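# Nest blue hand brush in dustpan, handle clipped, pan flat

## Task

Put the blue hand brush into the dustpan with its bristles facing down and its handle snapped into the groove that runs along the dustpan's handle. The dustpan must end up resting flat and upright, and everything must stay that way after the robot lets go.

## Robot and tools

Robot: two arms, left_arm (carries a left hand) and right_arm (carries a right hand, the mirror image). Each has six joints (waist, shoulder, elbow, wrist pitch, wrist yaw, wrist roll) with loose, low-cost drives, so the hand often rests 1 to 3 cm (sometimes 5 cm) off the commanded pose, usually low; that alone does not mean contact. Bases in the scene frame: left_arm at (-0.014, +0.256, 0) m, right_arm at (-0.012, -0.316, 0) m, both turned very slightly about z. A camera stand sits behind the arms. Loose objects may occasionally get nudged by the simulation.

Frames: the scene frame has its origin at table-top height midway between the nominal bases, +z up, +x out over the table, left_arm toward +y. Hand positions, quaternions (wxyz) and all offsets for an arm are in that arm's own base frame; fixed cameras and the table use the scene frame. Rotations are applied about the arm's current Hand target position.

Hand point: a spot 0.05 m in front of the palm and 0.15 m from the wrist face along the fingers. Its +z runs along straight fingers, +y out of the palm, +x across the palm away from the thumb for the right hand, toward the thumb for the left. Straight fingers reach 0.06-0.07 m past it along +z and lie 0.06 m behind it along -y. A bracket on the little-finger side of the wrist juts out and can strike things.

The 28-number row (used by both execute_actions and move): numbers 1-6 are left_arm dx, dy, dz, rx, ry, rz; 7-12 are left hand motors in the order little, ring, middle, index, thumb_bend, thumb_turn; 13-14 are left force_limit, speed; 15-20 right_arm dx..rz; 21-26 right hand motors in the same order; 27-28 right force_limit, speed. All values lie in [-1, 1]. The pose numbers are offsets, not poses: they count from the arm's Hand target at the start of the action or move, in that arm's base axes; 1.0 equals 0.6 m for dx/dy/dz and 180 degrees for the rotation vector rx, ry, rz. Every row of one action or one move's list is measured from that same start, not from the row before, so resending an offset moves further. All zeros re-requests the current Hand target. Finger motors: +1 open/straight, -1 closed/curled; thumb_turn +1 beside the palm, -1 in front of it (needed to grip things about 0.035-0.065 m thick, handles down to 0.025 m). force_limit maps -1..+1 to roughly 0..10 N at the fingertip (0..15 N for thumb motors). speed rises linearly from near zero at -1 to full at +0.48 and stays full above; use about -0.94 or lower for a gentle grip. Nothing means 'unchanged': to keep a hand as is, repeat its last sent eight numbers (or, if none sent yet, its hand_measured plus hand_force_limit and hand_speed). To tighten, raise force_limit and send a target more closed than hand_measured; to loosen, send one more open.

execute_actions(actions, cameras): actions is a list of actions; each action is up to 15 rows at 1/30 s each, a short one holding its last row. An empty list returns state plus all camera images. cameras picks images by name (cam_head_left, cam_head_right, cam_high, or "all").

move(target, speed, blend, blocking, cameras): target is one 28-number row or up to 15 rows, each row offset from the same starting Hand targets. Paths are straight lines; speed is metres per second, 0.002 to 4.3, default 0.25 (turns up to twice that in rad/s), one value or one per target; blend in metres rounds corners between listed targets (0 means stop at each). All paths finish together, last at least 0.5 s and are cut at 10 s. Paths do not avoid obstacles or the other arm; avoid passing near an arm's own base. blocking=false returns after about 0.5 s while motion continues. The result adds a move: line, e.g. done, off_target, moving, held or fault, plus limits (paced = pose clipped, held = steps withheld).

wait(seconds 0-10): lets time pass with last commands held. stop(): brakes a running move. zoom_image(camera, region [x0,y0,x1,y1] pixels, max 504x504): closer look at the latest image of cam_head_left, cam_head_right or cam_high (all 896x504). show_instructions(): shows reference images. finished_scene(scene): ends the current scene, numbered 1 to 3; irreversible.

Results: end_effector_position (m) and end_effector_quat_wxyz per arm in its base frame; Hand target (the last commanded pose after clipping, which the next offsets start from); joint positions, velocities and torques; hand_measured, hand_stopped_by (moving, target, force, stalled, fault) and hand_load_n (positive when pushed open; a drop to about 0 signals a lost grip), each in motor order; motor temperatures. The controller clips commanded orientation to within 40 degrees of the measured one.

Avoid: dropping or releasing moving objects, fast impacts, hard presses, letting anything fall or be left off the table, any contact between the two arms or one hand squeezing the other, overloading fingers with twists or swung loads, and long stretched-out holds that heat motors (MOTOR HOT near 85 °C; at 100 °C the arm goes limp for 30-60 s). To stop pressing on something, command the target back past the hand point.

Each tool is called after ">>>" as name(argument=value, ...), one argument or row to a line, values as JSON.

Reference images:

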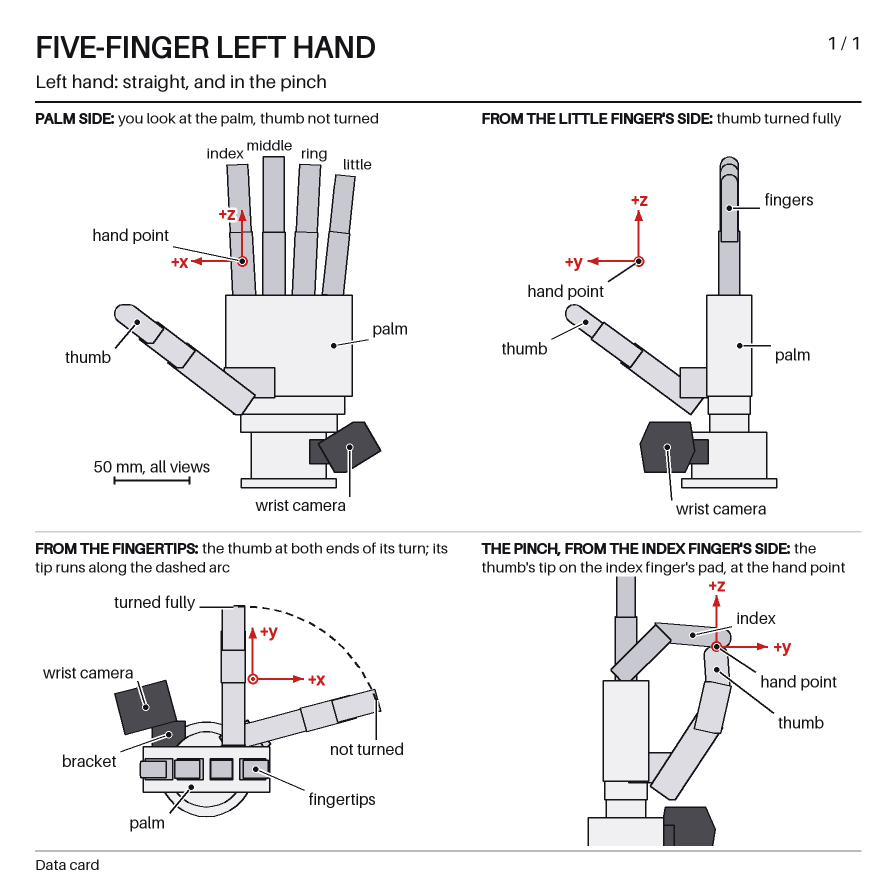

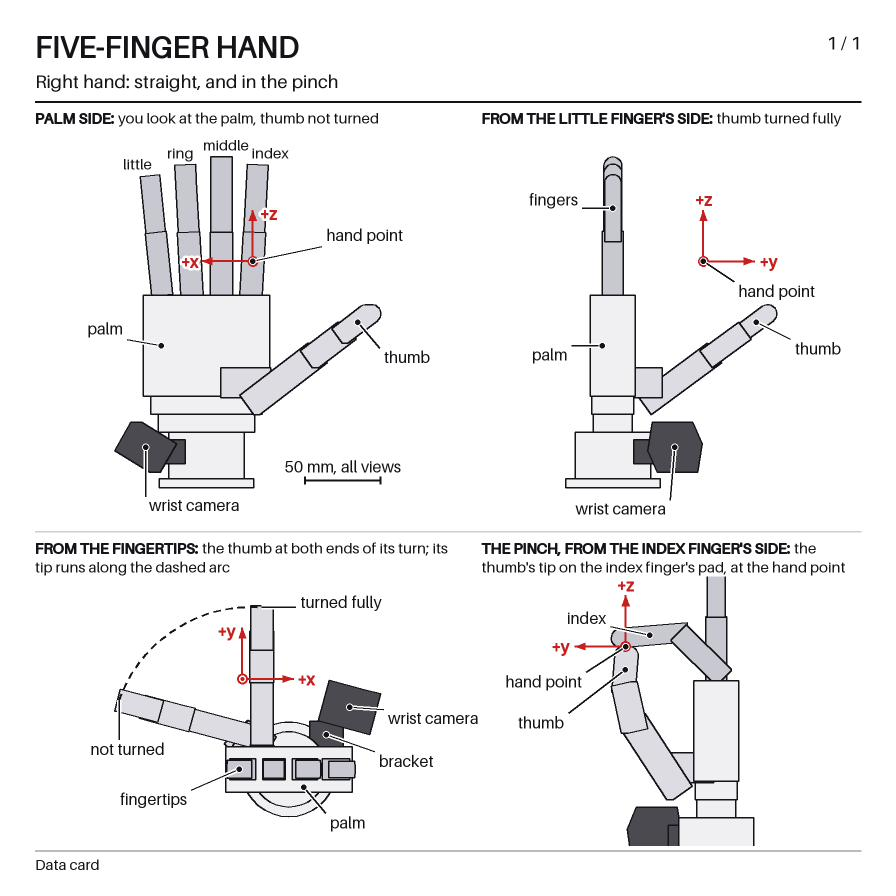

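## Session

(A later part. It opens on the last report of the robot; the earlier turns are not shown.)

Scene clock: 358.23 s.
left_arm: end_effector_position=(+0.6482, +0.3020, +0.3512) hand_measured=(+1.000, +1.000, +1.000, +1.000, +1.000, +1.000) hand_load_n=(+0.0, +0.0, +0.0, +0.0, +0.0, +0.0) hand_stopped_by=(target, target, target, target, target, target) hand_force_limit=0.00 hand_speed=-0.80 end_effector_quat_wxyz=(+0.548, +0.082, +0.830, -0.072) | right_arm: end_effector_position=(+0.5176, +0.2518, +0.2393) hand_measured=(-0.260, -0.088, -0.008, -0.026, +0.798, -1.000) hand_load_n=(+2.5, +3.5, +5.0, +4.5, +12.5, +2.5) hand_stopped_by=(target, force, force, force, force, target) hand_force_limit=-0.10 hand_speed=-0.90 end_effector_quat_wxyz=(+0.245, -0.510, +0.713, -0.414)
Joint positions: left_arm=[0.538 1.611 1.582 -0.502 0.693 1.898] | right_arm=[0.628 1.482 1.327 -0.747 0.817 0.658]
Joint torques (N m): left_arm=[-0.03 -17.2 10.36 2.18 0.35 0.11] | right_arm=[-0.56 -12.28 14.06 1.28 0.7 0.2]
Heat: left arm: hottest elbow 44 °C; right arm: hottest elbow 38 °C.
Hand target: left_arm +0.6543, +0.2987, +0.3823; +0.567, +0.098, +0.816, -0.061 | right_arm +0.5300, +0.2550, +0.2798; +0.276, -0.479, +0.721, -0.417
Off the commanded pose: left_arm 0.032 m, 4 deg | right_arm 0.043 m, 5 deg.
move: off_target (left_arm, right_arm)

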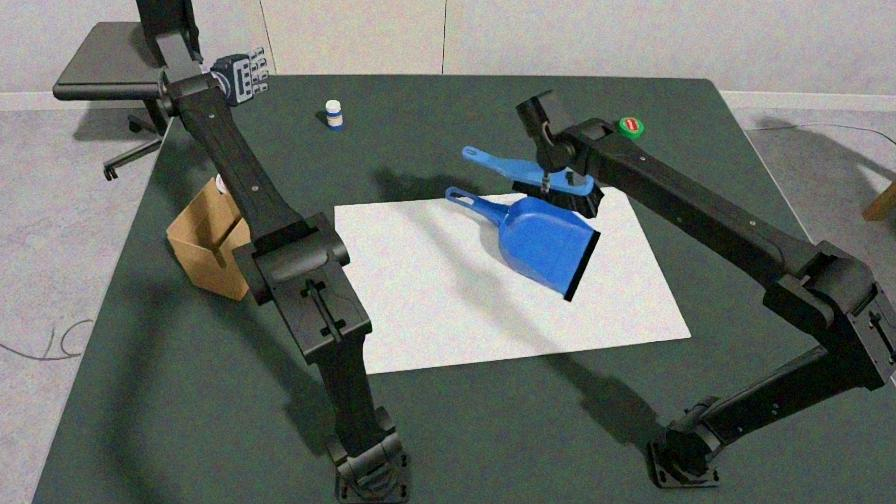

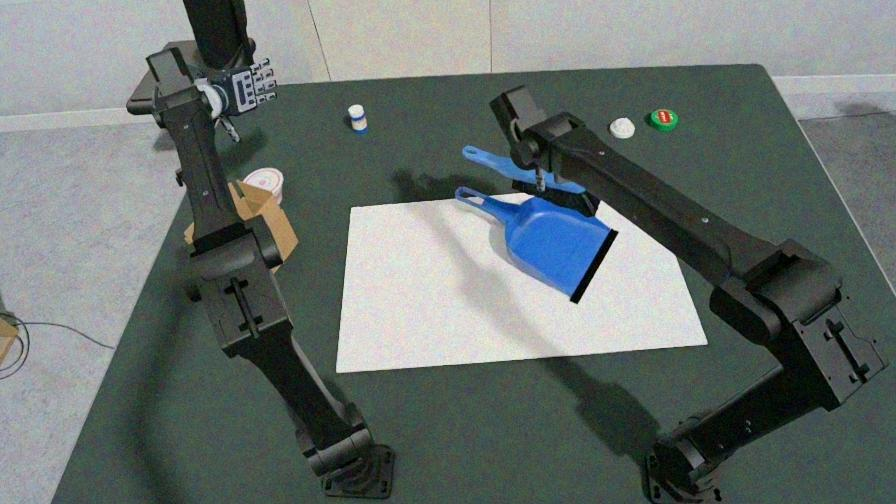

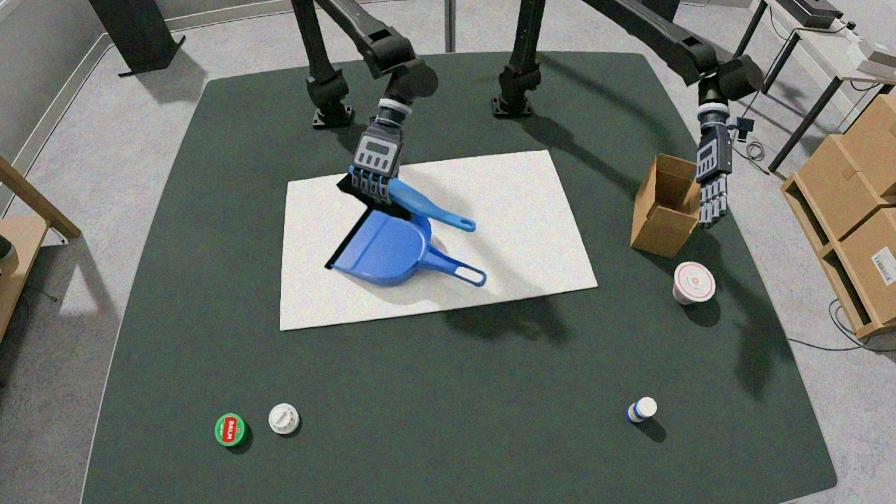

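>>> move(
  target=[0,0,0,0,0,0,1,1,1,1,1,1,0,-0.8,0.0138,-0.0153,-0.1667,0,0,0,-0.26,-0.15,-0.6,-0.6,0.0,-1,-0.1,-0.9],
  speed=0.15,
  cameras=["cam_high","cam_head_left"],
)

>>> zoom_image(
  camera="cam_high",
  region=[310, 120, 510, 310],
)

>>> zoom_image(
  camera="cam_head_left",
  region=[420, 140, 620, 310],
)

Scene clock: 371.30 s.
left_arm: end_effector_position=(+0.6482, +0.3020, +0.3512) hand_measured=(+1.000, +1.000, +1.000, +1.000, +1.000, +1.000) hand_load_n=(+0.0, +0.0, +0.0, +0.0, +0.0, +0.0) hand_stopped_by=(target, target, target, target, target, target) hand_force_limit=0.00 hand_speed=-0.80 end_effector_quat_wxyz=(+0.548, +0.082, +0.830, -0.072) | right_arm: end_effector_position=(+0.5231, +0.2386, +0.1580) hand_measured=(-0.260, -0.088, -0.008, -0.026, +0.798, -1.000) hand_load_n=(+2.0, +3.5, +5.0, +4.5, +12.5, +2.5) hand_stopped_by=(target, force, force, force, force, target) hand_force_limit=-0.10 hand_speed=-0.90 end_effector_quat_wxyz=(+0.246, -0.499, +0.720, -0.415)
Joint positions: left_arm=[0.538 1.611 1.582 -0.502 0.693 1.898] | right_arm=[0.601 1.53 1.155 -0.514 0.812 0.658]
Joint torques (N m): left_arm=[0.15 -17.32 10.39 2.19 0.34 0.11] | right_arm=[-0.97 -11.75 10.77 3.14 0.27 -0.03]
Heat: left arm: hottest elbow 44 °C; right arm: hottest elbow 38 °C.
Hand target: left_arm +0.6543, +0.2987, +0.3823; +0.567, +0.098, +0.816, -0.061 | right_arm +0.5382, +0.2458, +0.1798; +0.276, -0.479, +0.721, -0.417
Off the commanded pose: left_arm 0.032 m, 4 deg | right_arm 0.027 m, 4 deg.
move: off_target (left_arm, right_arm)
Images, in order (width x height): cam_head_left 896x504, cam_high 896x504.

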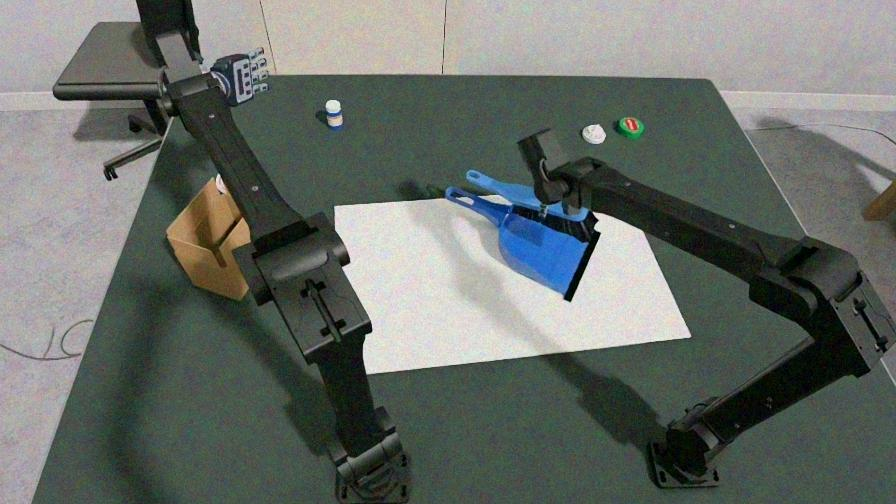

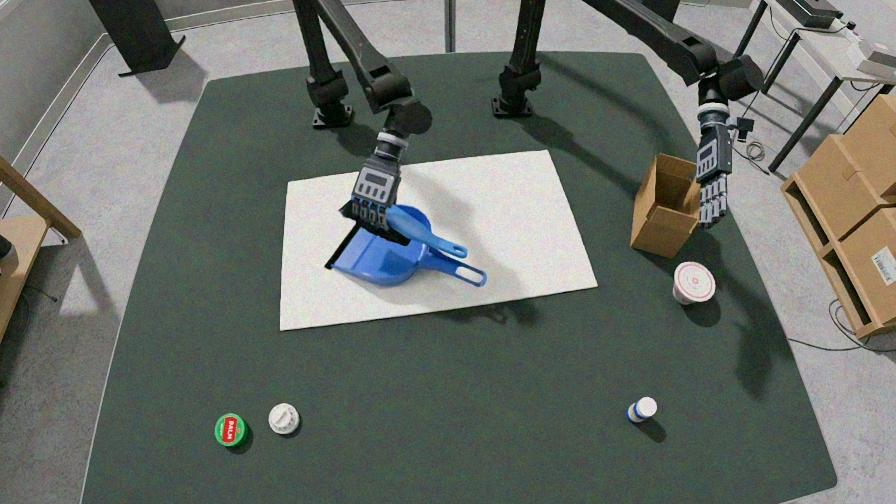

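Scaled by 2.520 from the camera's 896x504 image, which has a finer 1280x720 frame.

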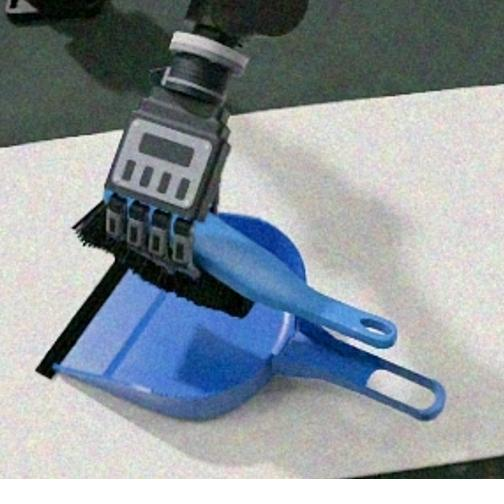

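Scaled by 2.520 from the camera's 896x504 image, which has a finer 1280x720 frame.

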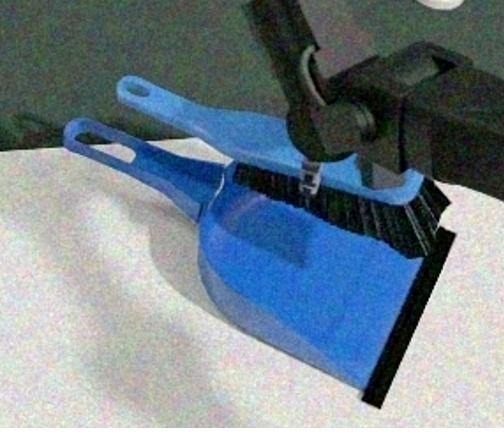

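>>> move(
  target=[0,0,0,0,0,0,1,1,1,1,1,1,0,-0.8,0.003,0.005,-0.075,0,0,0,-0.26,-0.15,-0.6,-0.6,0.0,-1,-0.1,-0.9],
  speed=0.12,
  cameras=["cam_high","cam_head_left"],
)

>>> zoom_image(
  camera="cam_high",
  region=[310, 120, 510, 310],
)

>>> zoom_image(
  camera="cam_head_left",
  region=[420, 140, 620, 310],
)

Scene clock: 379.20 s.
left_arm: end_effector_position=(+0.6482, +0.3020, +0.3512) hand_measured=(+1.000, +1.000, +1.000, +1.000, +1.000, +1.000) hand_load_n=(+0.0, +0.0, +0.0, +0.0, +0.0, +0.0) hand_stopped_by=(target, target, target, target, target, target) hand_force_limit=0.00 hand_speed=-0.80 end_effector_quat_wxyz=(+0.548, +0.082, +0.830, -0.072) | right_arm: end_effector_position=(+0.5221, +0.2453, +0.1139) hand_measured=(-0.260, -0.088, -0.008, -0.026, +0.798, -1.000) hand_load_n=(+2.0, +3.5, +4.5, +4.5, +12.5, +2.5) hand_stopped_by=(target, force, force, force, force, target) hand_force_limit=-0.10 hand_speed=-0.90 end_effector_quat_wxyz=(+0.247, -0.503, +0.717, -0.414)
Joint positions: left_arm=[0.538 1.611 1.582 -0.502 0.693 1.898] | right_arm=[0.612 1.585 1.094 -0.399 0.812 0.658]
Joint torques (N m): left_arm=[-0.09 -17.2 10.37 2.22 0.35 0.11] | right_arm=[-0.91 -11.99 10.24 3.17 0.34 -0.01]
Heat: left arm: hottest elbow 44 °C; right arm: hottest elbow 38 °C.
Hand target: left_arm +0.6543, +0.2987, +0.3823; +0.567, +0.098, +0.816, -0.061 | right_arm +0.5400, +0.2488, +0.1348; +0.276, -0.479, +0.721, -0.417
Off the commanded pose: left_arm 0.032 m, 4 deg | right_arm 0.028 m, 4 deg.
move: off_target (left_arm, right_arm)
Images, in order (width x height): cam_head_left 896x504, cam_high 896x504.

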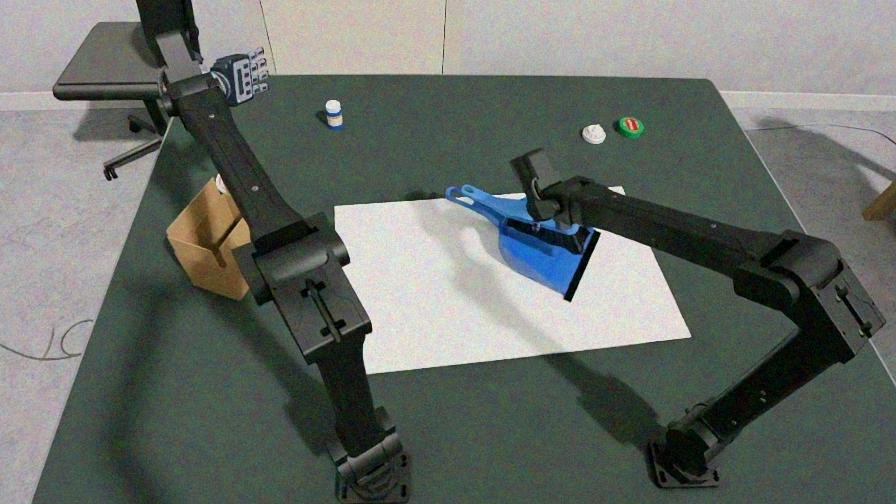

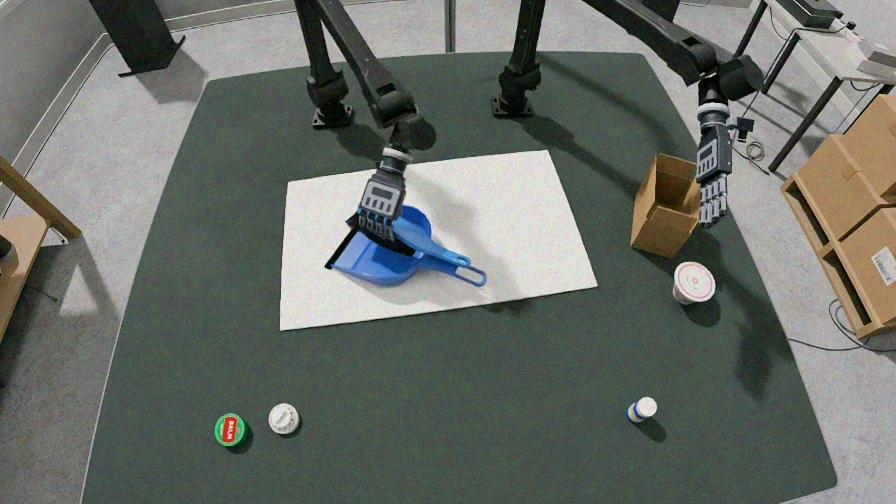

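Scaled by 2.520 from the camera's 896x504 image, which has a finer 1280x720 frame.

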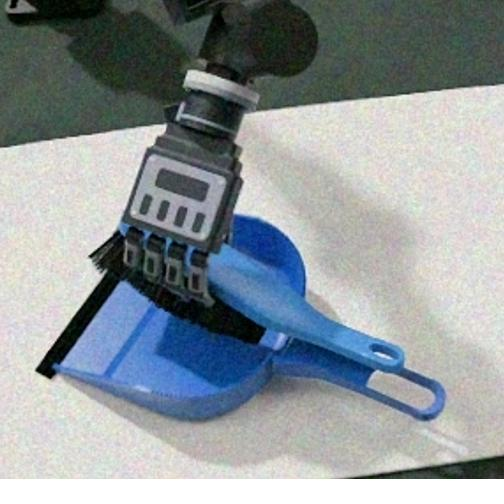

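Scaled by 2.520 from the camera's 896x504 image, which has a finer 1280x720 frame.

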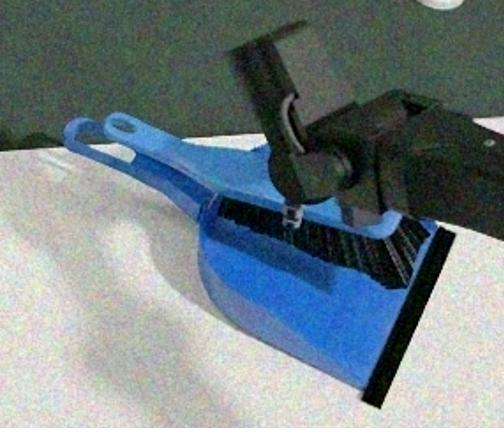

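>>> move(
  target=[0,0,0,0,0,0,1,1,1,1,1,1,0,-0.8,0.002,-0.019,-0.04,0,0,0,-0.26,-0.15,-0.6,-0.6,0.0,-1,-0.1,-0.9],
  speed=0.12,
  cameras=["cam_high","cam_head_left"],
)

>>> zoom_image(
  camera="cam_high",
  region=[310, 120, 510, 310],
)

>>> zoom_image(
  camera="cam_head_left",
  region=[420, 140, 620, 310],
)

Scene clock: 384.97 s.
left_arm: end_effector_position=(+0.6482, +0.3020, +0.3512) hand_measured=(+1.000, +1.000, +1.000, +1.000, +1.000, +1.000) hand_load_n=(+0.0, +0.0, +0.0, +0.0, +0.0, +0.0) hand_stopped_by=(target, target, target, target, target, target) hand_force_limit=0.00 hand_speed=-0.80 end_effector_quat_wxyz=(+0.548, +0.082, +0.830, -0.072) | right_arm: end_effector_position=(+0.5255, +0.2332, +0.0950) hand_measured=(-0.260, -0.088, -0.008, -0.026, +0.798, -1.000) hand_load_n=(+2.5, +3.5, +5.0, +4.5, +12.5, +2.5) hand_stopped_by=(target, force, force, force, force, target) hand_force_limit=-0.10 hand_speed=-0.90 end_effector_quat_wxyz=(+0.253, -0.494, +0.722, -0.413)
Joint positions: left_arm=[0.538 1.611 1.582 -0.502 0.693 1.898] | right_arm=[0.588 1.597 1.045 -0.313 0.8 0.648]
Joint torques (N m): left_arm=[-0.03 -17.2 10.35 2.18 0.34 0.1] | right_arm=[-0.85 -11.34 9.84 3.25 0.28 -0.12]
Heat: left arm: hottest elbow 44 °C; right arm: hottest elbow 38 °C.
Hand target: left_arm +0.6543, +0.2987, +0.3823; +0.567, +0.098, +0.816, -0.061 | right_arm +0.5412, +0.2374, +0.1108; +0.276, -0.479, +0.721, -0.417
Off the commanded pose: left_arm 0.032 m, 4 deg | right_arm 0.023 m, 3 deg.
move: off_target (left_arm, right_arm)
Images, in order (width x height): cam_head_left 896x504, cam_high 896x504.

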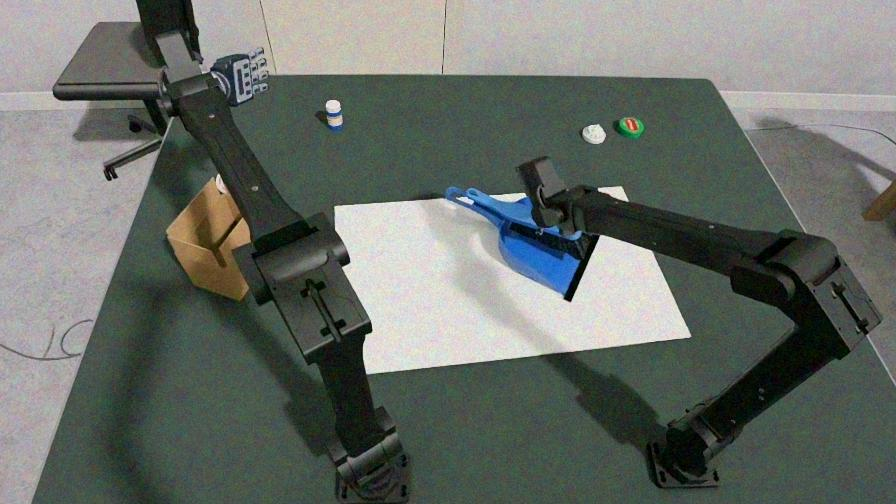

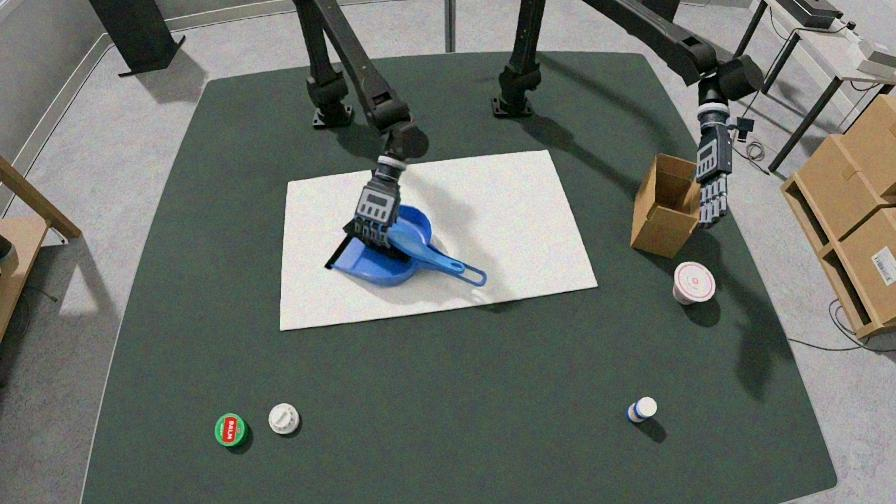

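Scaled by 2.520 from the camera's 896x504 image, which has a finer 1280x720 frame.

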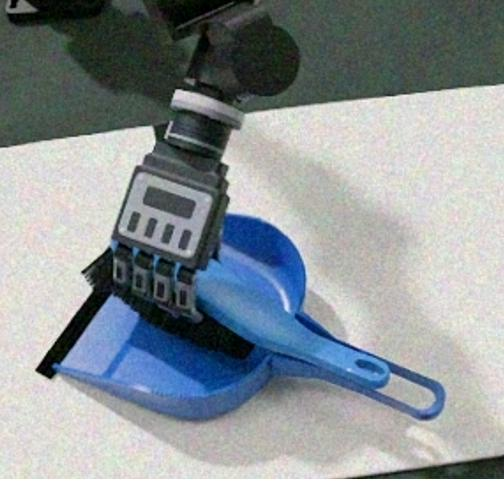

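Scaled by 2.520 from the camera's 896x504 image, which has a finer 1280x720 frame.

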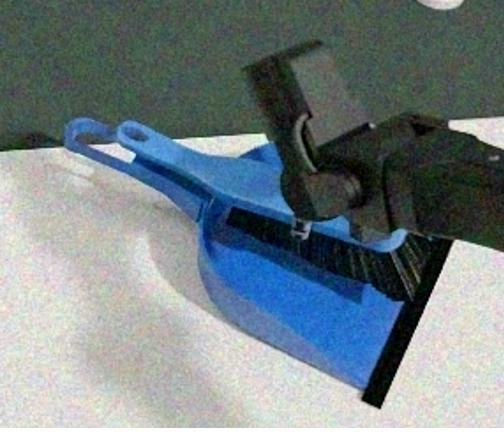

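>>> move(
  target=[0,0,0,0,0,0,1,1,1,1,1,1,0,-0.8,-0.0103,0.0055,-0.035,0,0,0,-0.26,-0.15,-0.6,-0.6,0.0,-1,-0.1,-0.9],
  speed=0.12,
  cameras=["cam_high","cam_head_left"],
)

>>> zoom_image(
  camera="cam_high",
  region=[310, 120, 510, 310],
)

>>> zoom_image(
  camera="cam_head_left",
  region=[420, 140, 620, 310],
)

Scene clock: 392.17 s.
left_arm: end_effector_position=(+0.6482, +0.3020, +0.3512) hand_measured=(+1.000, +1.000, +1.000, +1.000, +1.000, +1.000) hand_load_n=(+0.0, +0.0, +0.0, +0.0, +0.0, +0.5) hand_stopped_by=(target, target, target, target, target, target) hand_force_limit=0.00 hand_speed=-0.80 end_effector_quat_wxyz=(+0.548, +0.082, +0.830, -0.072) | right_arm: end_effector_position=(+0.5221, +0.2343, +0.0772) hand_measured=(-0.260, -0.088, -0.008, -0.026, +0.798, -1.000) hand_load_n=(+2.5, +0.5, +4.0, +5.0, +10.0, +0.0) hand_stopped_by=(target, force, force, force, force, target) hand_force_limit=-0.10 hand_speed=-0.90 end_effector_quat_wxyz=(+0.256, -0.492, +0.724, -0.411)
Joint positions: left_arm=[0.538 1.611 1.582 -0.502 0.693 1.898] | right_arm=[0.592 1.617 1.014 -0.264 0.8 0.661]
Joint torques (N m): left_arm=[0.03 -17.32 10.36 2.18 0.34 0.1] | right_arm=[0.5 -11.16 9.28 3.21 0.57 0.01]
Heat: left arm: hottest elbow 44 °C; right arm: hottest elbow 38 °C.
Hand target: left_arm +0.6543, +0.2987, +0.3823; +0.567, +0.098, +0.816, -0.061 | right_arm +0.5351, +0.2407, +0.0898; +0.276, -0.479, +0.721, -0.417
Off the commanded pose: left_arm 0.032 m, 4 deg | right_arm 0.019 m, 3 deg.
move: off_target (left_arm, right_arm)
Images, in order (width x height): cam_head_left 896x504, cam_high 896x504.

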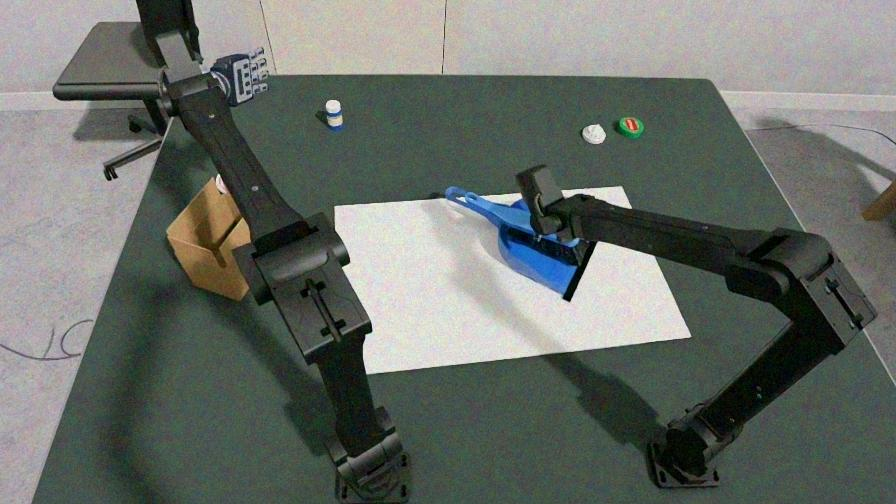

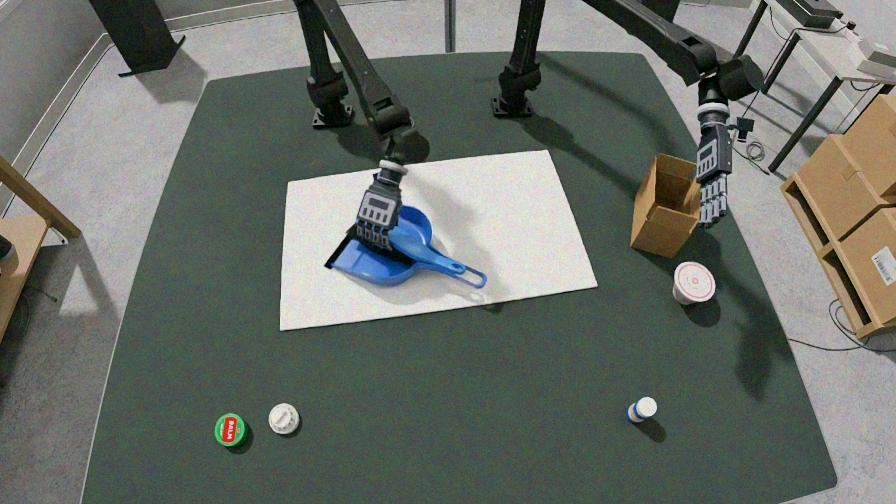

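Scaled by 2.520 from the camera's 896x504 image, which has a finer 1280x720 frame.

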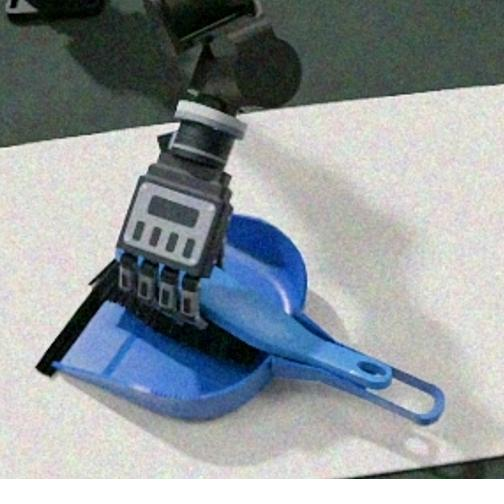

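Scaled by 2.520 from the camera's 896x504 image, which has a finer 1280x720 frame.

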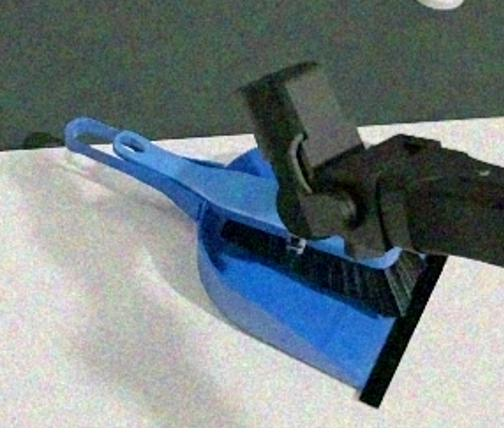

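>>> move(
  target=[0,0,0,0,0,0,1,1,1,1,1,1,0,-0.8,0.0,0.002,-0.013,0,0,0,-0.26,-0.15,-0.6,-0.6,0.0,-1,-0.1,-0.9],
  speed=0.08,
  cameras=["cam_high","cam_head_left"],
)

>>> zoom_image(
  camera="cam_high",
  region=[380, 200, 510, 310],
)

>>> zoom_image(
  camera="cam_head_left",
  region=[420, 160, 620, 310],
)

Scene clock: 397.57 s.
left_arm: end_effector_position=(+0.6482, +0.3020, +0.3512) hand_measured=(+1.000, +1.000, +1.000, +1.000, +1.000, +1.000) hand_load_n=(-0.5, +0.0, +0.0, +0.0, +0.0, +0.0) hand_stopped_by=(target, target, target, target, target, target) hand_force_limit=0.00 hand_speed=-0.80 end_effector_quat_wxyz=(+0.548, +0.082, +0.830, -0.072) | right_arm: end_effector_position=(+0.5234, +0.2362, +0.0723) hand_measured=(-0.260, -0.088, -0.008, -0.026, +0.798, -1.000) hand_load_n=(+2.5, +1.0, +4.0, +4.0, +10.0, +0.0) hand_stopped_by=(target, force, force, force, force, target) hand_force_limit=-0.10 hand_speed=-0.90 end_effector_quat_wxyz=(+0.259, -0.491, +0.723, -0.411)
Joint positions: left_arm=[0.538 1.611 1.582 -0.502 0.693 1.898] | right_arm=[0.594 1.628 1.009 -0.242 0.8 0.661]
Joint torques (N m): left_arm=[-0.03 -17.26 10.35 2.18 0.35 0.11] | right_arm=[0.26 -10.87 9.09 3.1 0.59 0.02]
Heat: left arm: hottest elbow 44 °C; right arm: hottest elbow 37 °C.
Hand target: left_arm +0.6543, +0.2987, +0.3823; +0.567, +0.098, +0.816, -0.061 | right_arm +0.5351, +0.2419, +0.0820; +0.276, -0.479, +0.721, -0.417
Off the commanded pose: left_arm 0.032 m, 4 deg | right_arm 0.016 m, 3 deg.
move: off_target (left_arm, right_arm)
Images, in order (width x height): cam_head_left 896x504, cam_high 896x504.

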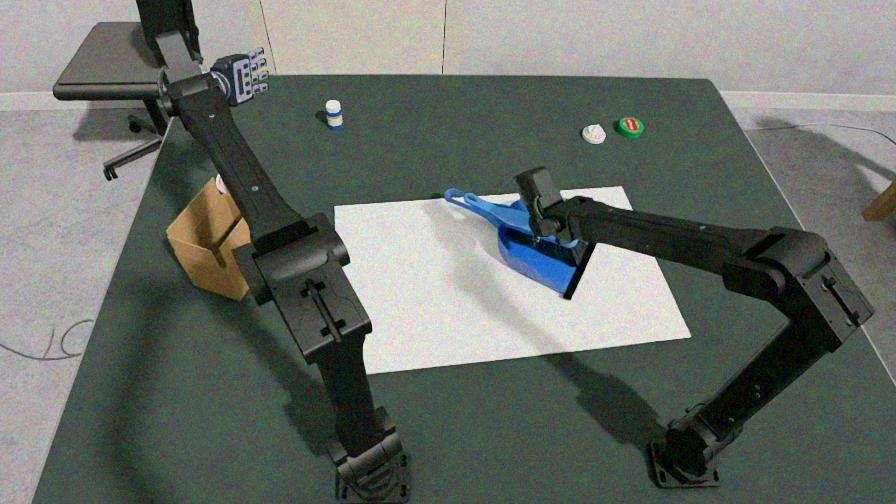

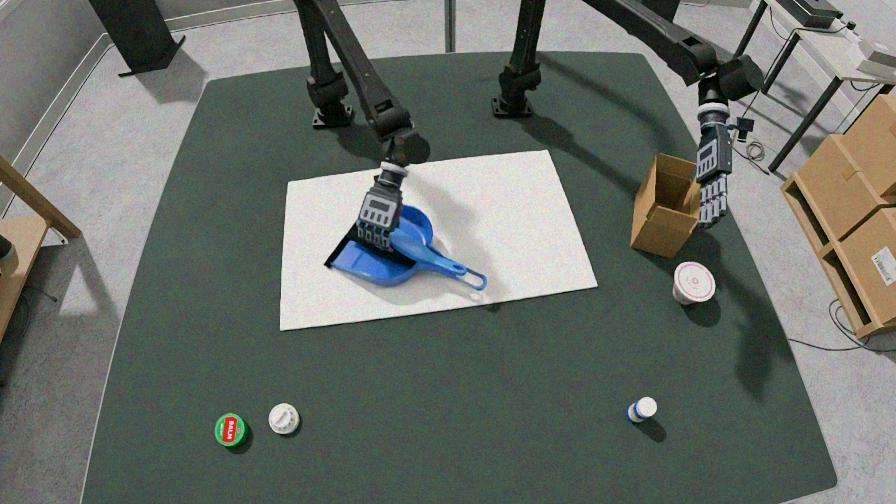

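Scaled by 3.877 from the camera's 896x504 image, which has a finer 1280x720 frame.

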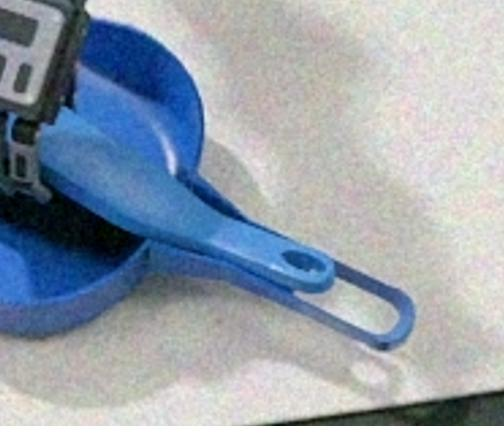

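Scaled by 2.520 from the camera's 896x504 image, which has a finer 1280x720 frame.

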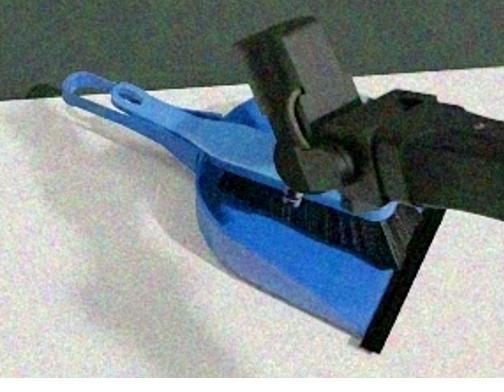

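>>> move(
  target=[0,0,0,0,0,0,1,1,1,1,1,1,0,-0.8,0.0,0.0,0.0,0,0,0,0.3,0.3,0.3,0.3,1,-1,-0.1,-0.8],
  speed=0.08,
  cameras=["cam_high","cam_head_left"],
)

>>> zoom_image(
  camera="cam_high",
  region=[320, 200, 510, 310],
)

>>> zoom_image(
  camera="cam_head_left",
  region=[420, 160, 620, 310],
)

Scene clock: 401.03 s.
left_arm: end_effector_position=(+0.6482, +0.3020, +0.3512) hand_measured=(+1.000, +1.000, +1.000, +1.000, +1.000, +1.000) hand_load_n=(+0.0, +0.0, +0.0, +0.0, +0.0, +0.0) hand_stopped_by=(target, target, target, target, target, target) hand_force_limit=0.00 hand_speed=-0.80 end_effector_quat_wxyz=(+0.548, +0.082, +0.830, -0.072) | right_arm: end_effector_position=(+0.5234, +0.2362, +0.0723) hand_measured=(+0.300, +0.300, +0.300, +0.300, +1.000, -1.000) hand_load_n=(+0.0, +0.0, +0.0, +0.0, +0.0, +0.0) hand_stopped_by=(target, target, target, target, target, target) hand_force_limit=-0.10 hand_speed=-0.80 end_effector_quat_wxyz=(+0.259, -0.491, +0.723, -0.411)
Joint positions: left_arm=[0.538 1.611 1.582 -0.502 0.693 1.898] | right_arm=[0.594 1.628 1.009 -0.242 0.8 0.661]
Joint torques (N m): left_arm=[0.09 -17.2 10.39 2.19 0.34 0.1] | right_arm=[0.5 -10.81 9.01 3.14 0.59 0.03]
Heat: left arm: hottest elbow 44 °C; right arm: hottest elbow 37 °C.
Hand target: left_arm +0.6543, +0.2987, +0.3823; +0.567, +0.098, +0.816, -0.061 | right_arm +0.5351, +0.2419, +0.0820; +0.276, -0.479, +0.721, -0.417
Off the commanded pose: left_arm 0.032 m, 4 deg | right_arm 0.016 m, 3 deg.
move: off_target (left_arm, right_arm)
Images, in order (width x height): cam_head_left 896x504, cam_high 896x504.

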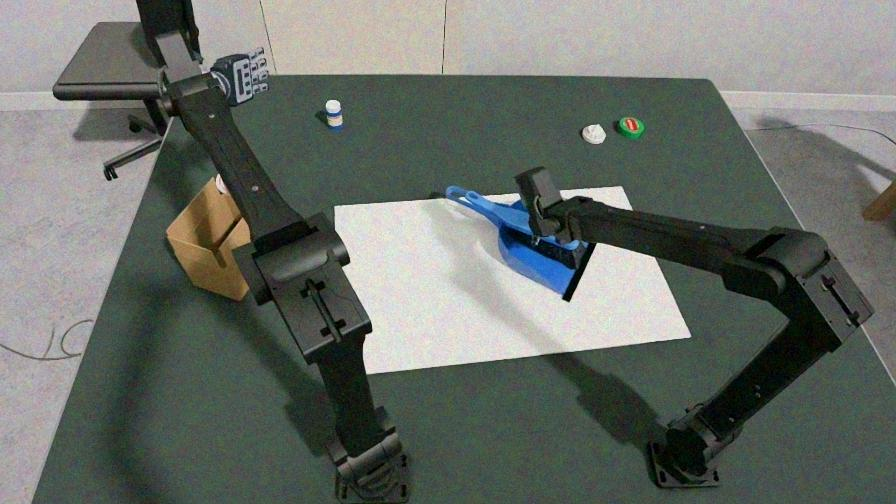

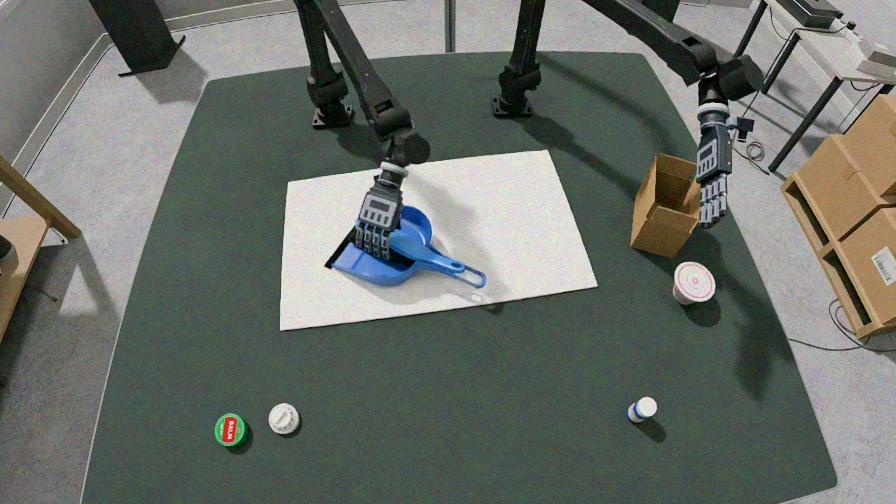

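Scaled by 2.653 from the camera's 896x504 image, which has a finer 1280x720 frame.

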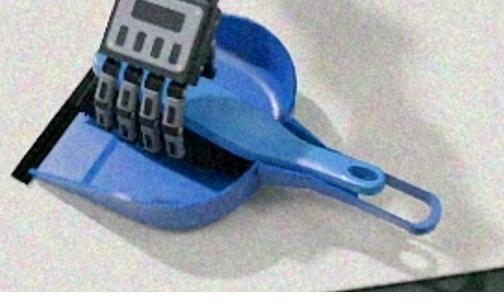

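Scaled by 2.520 from the camera's 896x504 image, which has a finer 1280x720 frame.

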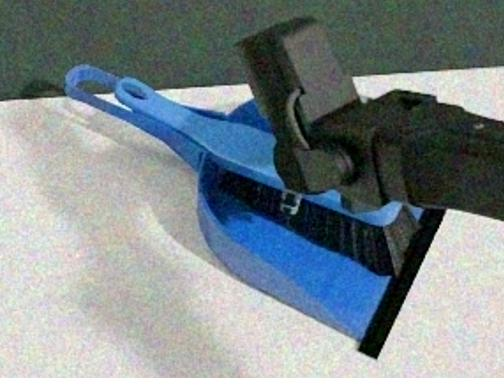

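>>> move(
  target=[0,0,0,0,0,0,1,1,1,1,1,1,0,-0.8,0.0,0.0,0.2,0,0,0,0.6,0.6,0.6,0.6,1,-1,-0.1,-0.8],
  speed=0.1,
  cameras=["cam_high","cam_head_left"],
)

>>> zoom_image(
  camera="cam_high",
  region=[320, 180, 510, 310],
)

>>> zoom_image(
  camera="cam_head_left",
  region=[420, 160, 620, 310],
)

Scene clock: 405.37 s.
left_arm: end_effector_position=(+0.6482, +0.3020, +0.3512) hand_measured=(+1.000, +1.000, +1.000, +1.000, +1.000, +1.000) hand_load_n=(+0.0, +0.0, +0.0, +0.0, +0.0, +0.0) hand_stopped_by=(target, target, target, target, target, target) hand_force_limit=0.00 hand_speed=-0.80 end_effector_quat_wxyz=(+0.548, +0.082, +0.830, -0.072) | right_arm: end_effector_position=(+0.5195, +0.2336, +0.1549) hand_measured=(+0.600, +0.600, +0.600, +0.600, +1.000, -1.000) hand_load_n=(+0.0, +0.0, -0.5, +0.0, +0.0, +0.0) hand_stopped_by=(target, target, target, target, target, target) hand_force_limit=-0.10 hand_speed=-0.80 end_effector_quat_wxyz=(+0.245, -0.499, +0.723, -0.411)
Joint positions: left_arm=[0.538 1.611 1.582 -0.502 0.693 1.898] | right_arm=[0.594 1.519 1.138 -0.512 0.8 0.661]
Joint torques (N m): left_arm=[0.09 -17.38 10.37 2.22 0.34 0.1] | right_arm=[0.5 -12.86 14 1.17 0.58 0.01]
Heat: left arm: hottest elbow 44 °C; right arm: hottest elbow 37 °C.
Hand target: left_arm +0.6543, +0.2987, +0.3823; +0.567, +0.098, +0.816, -0.061 | right_arm +0.5351, +0.2419, +0.2020; +0.276, -0.479, +0.721, -0.417
Off the commanded pose: left_arm 0.032 m, 4 deg | right_arm 0.050 m, 4 deg.
move: off_target (left_arm, right_arm)
Images, in order (width x height): cam_head_left 896x504, cam_high 896x504.

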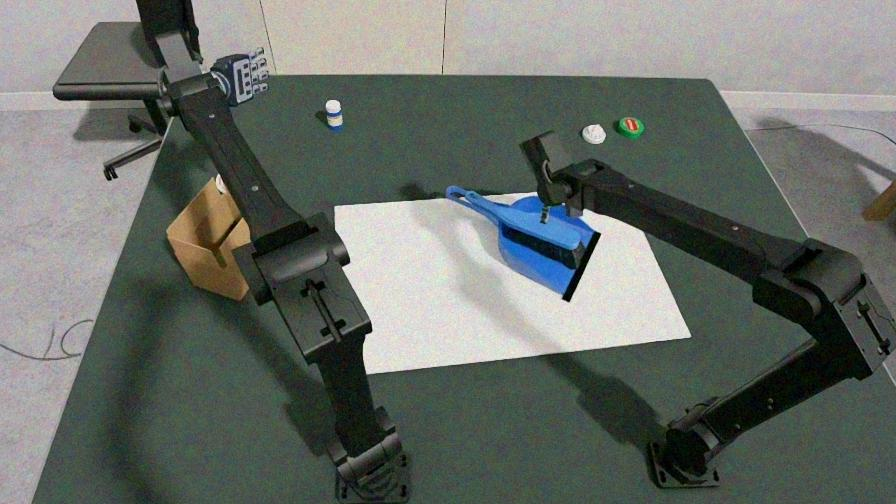

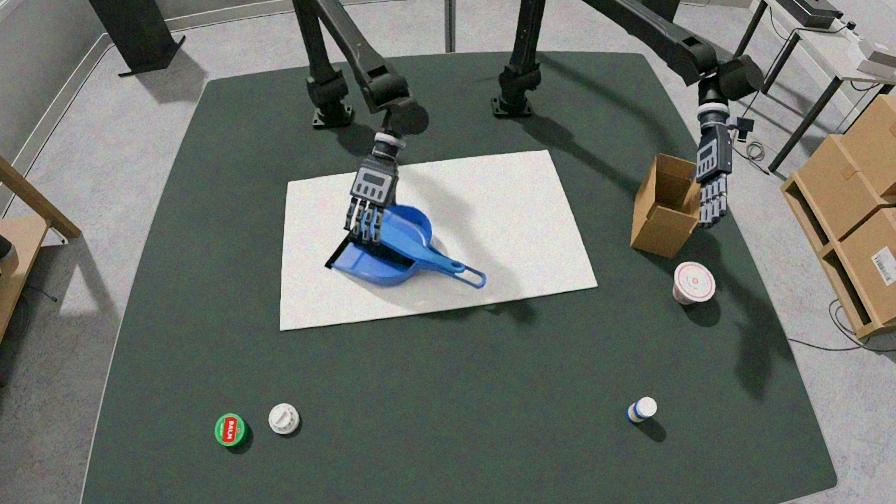

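Scaled by 2.653 from the camera's 896x504 image, which has a finer 1280x720 frame.

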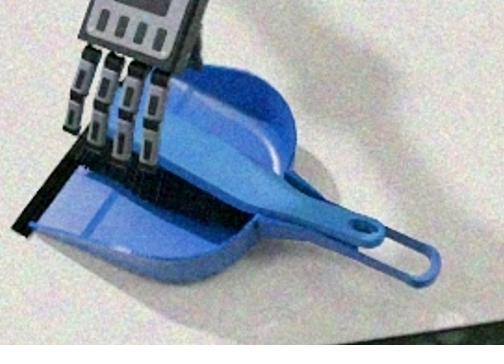

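Scaled by 2.520 from the camera's 896x504 image, which has a finer 1280x720 frame.

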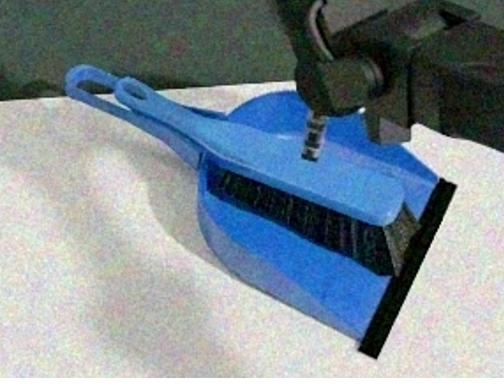

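>>> zoom_image(
  camera="cam_high",
  region=[400, 220, 500, 300],
)

>>> zoom_image(
  camera="cam_head_left",
  region=[430, 170, 530, 250],
)

Scaled by 5.040 from the camera's 896x504 image, which has a finer 1280x720 frame.

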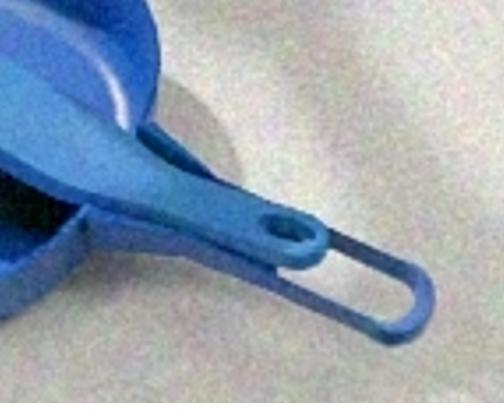

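Scaled by 5.040 from the camera's 896x504 image, which has a finer 1280x720 frame.

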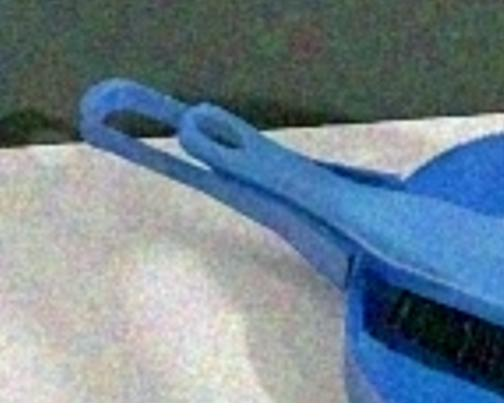

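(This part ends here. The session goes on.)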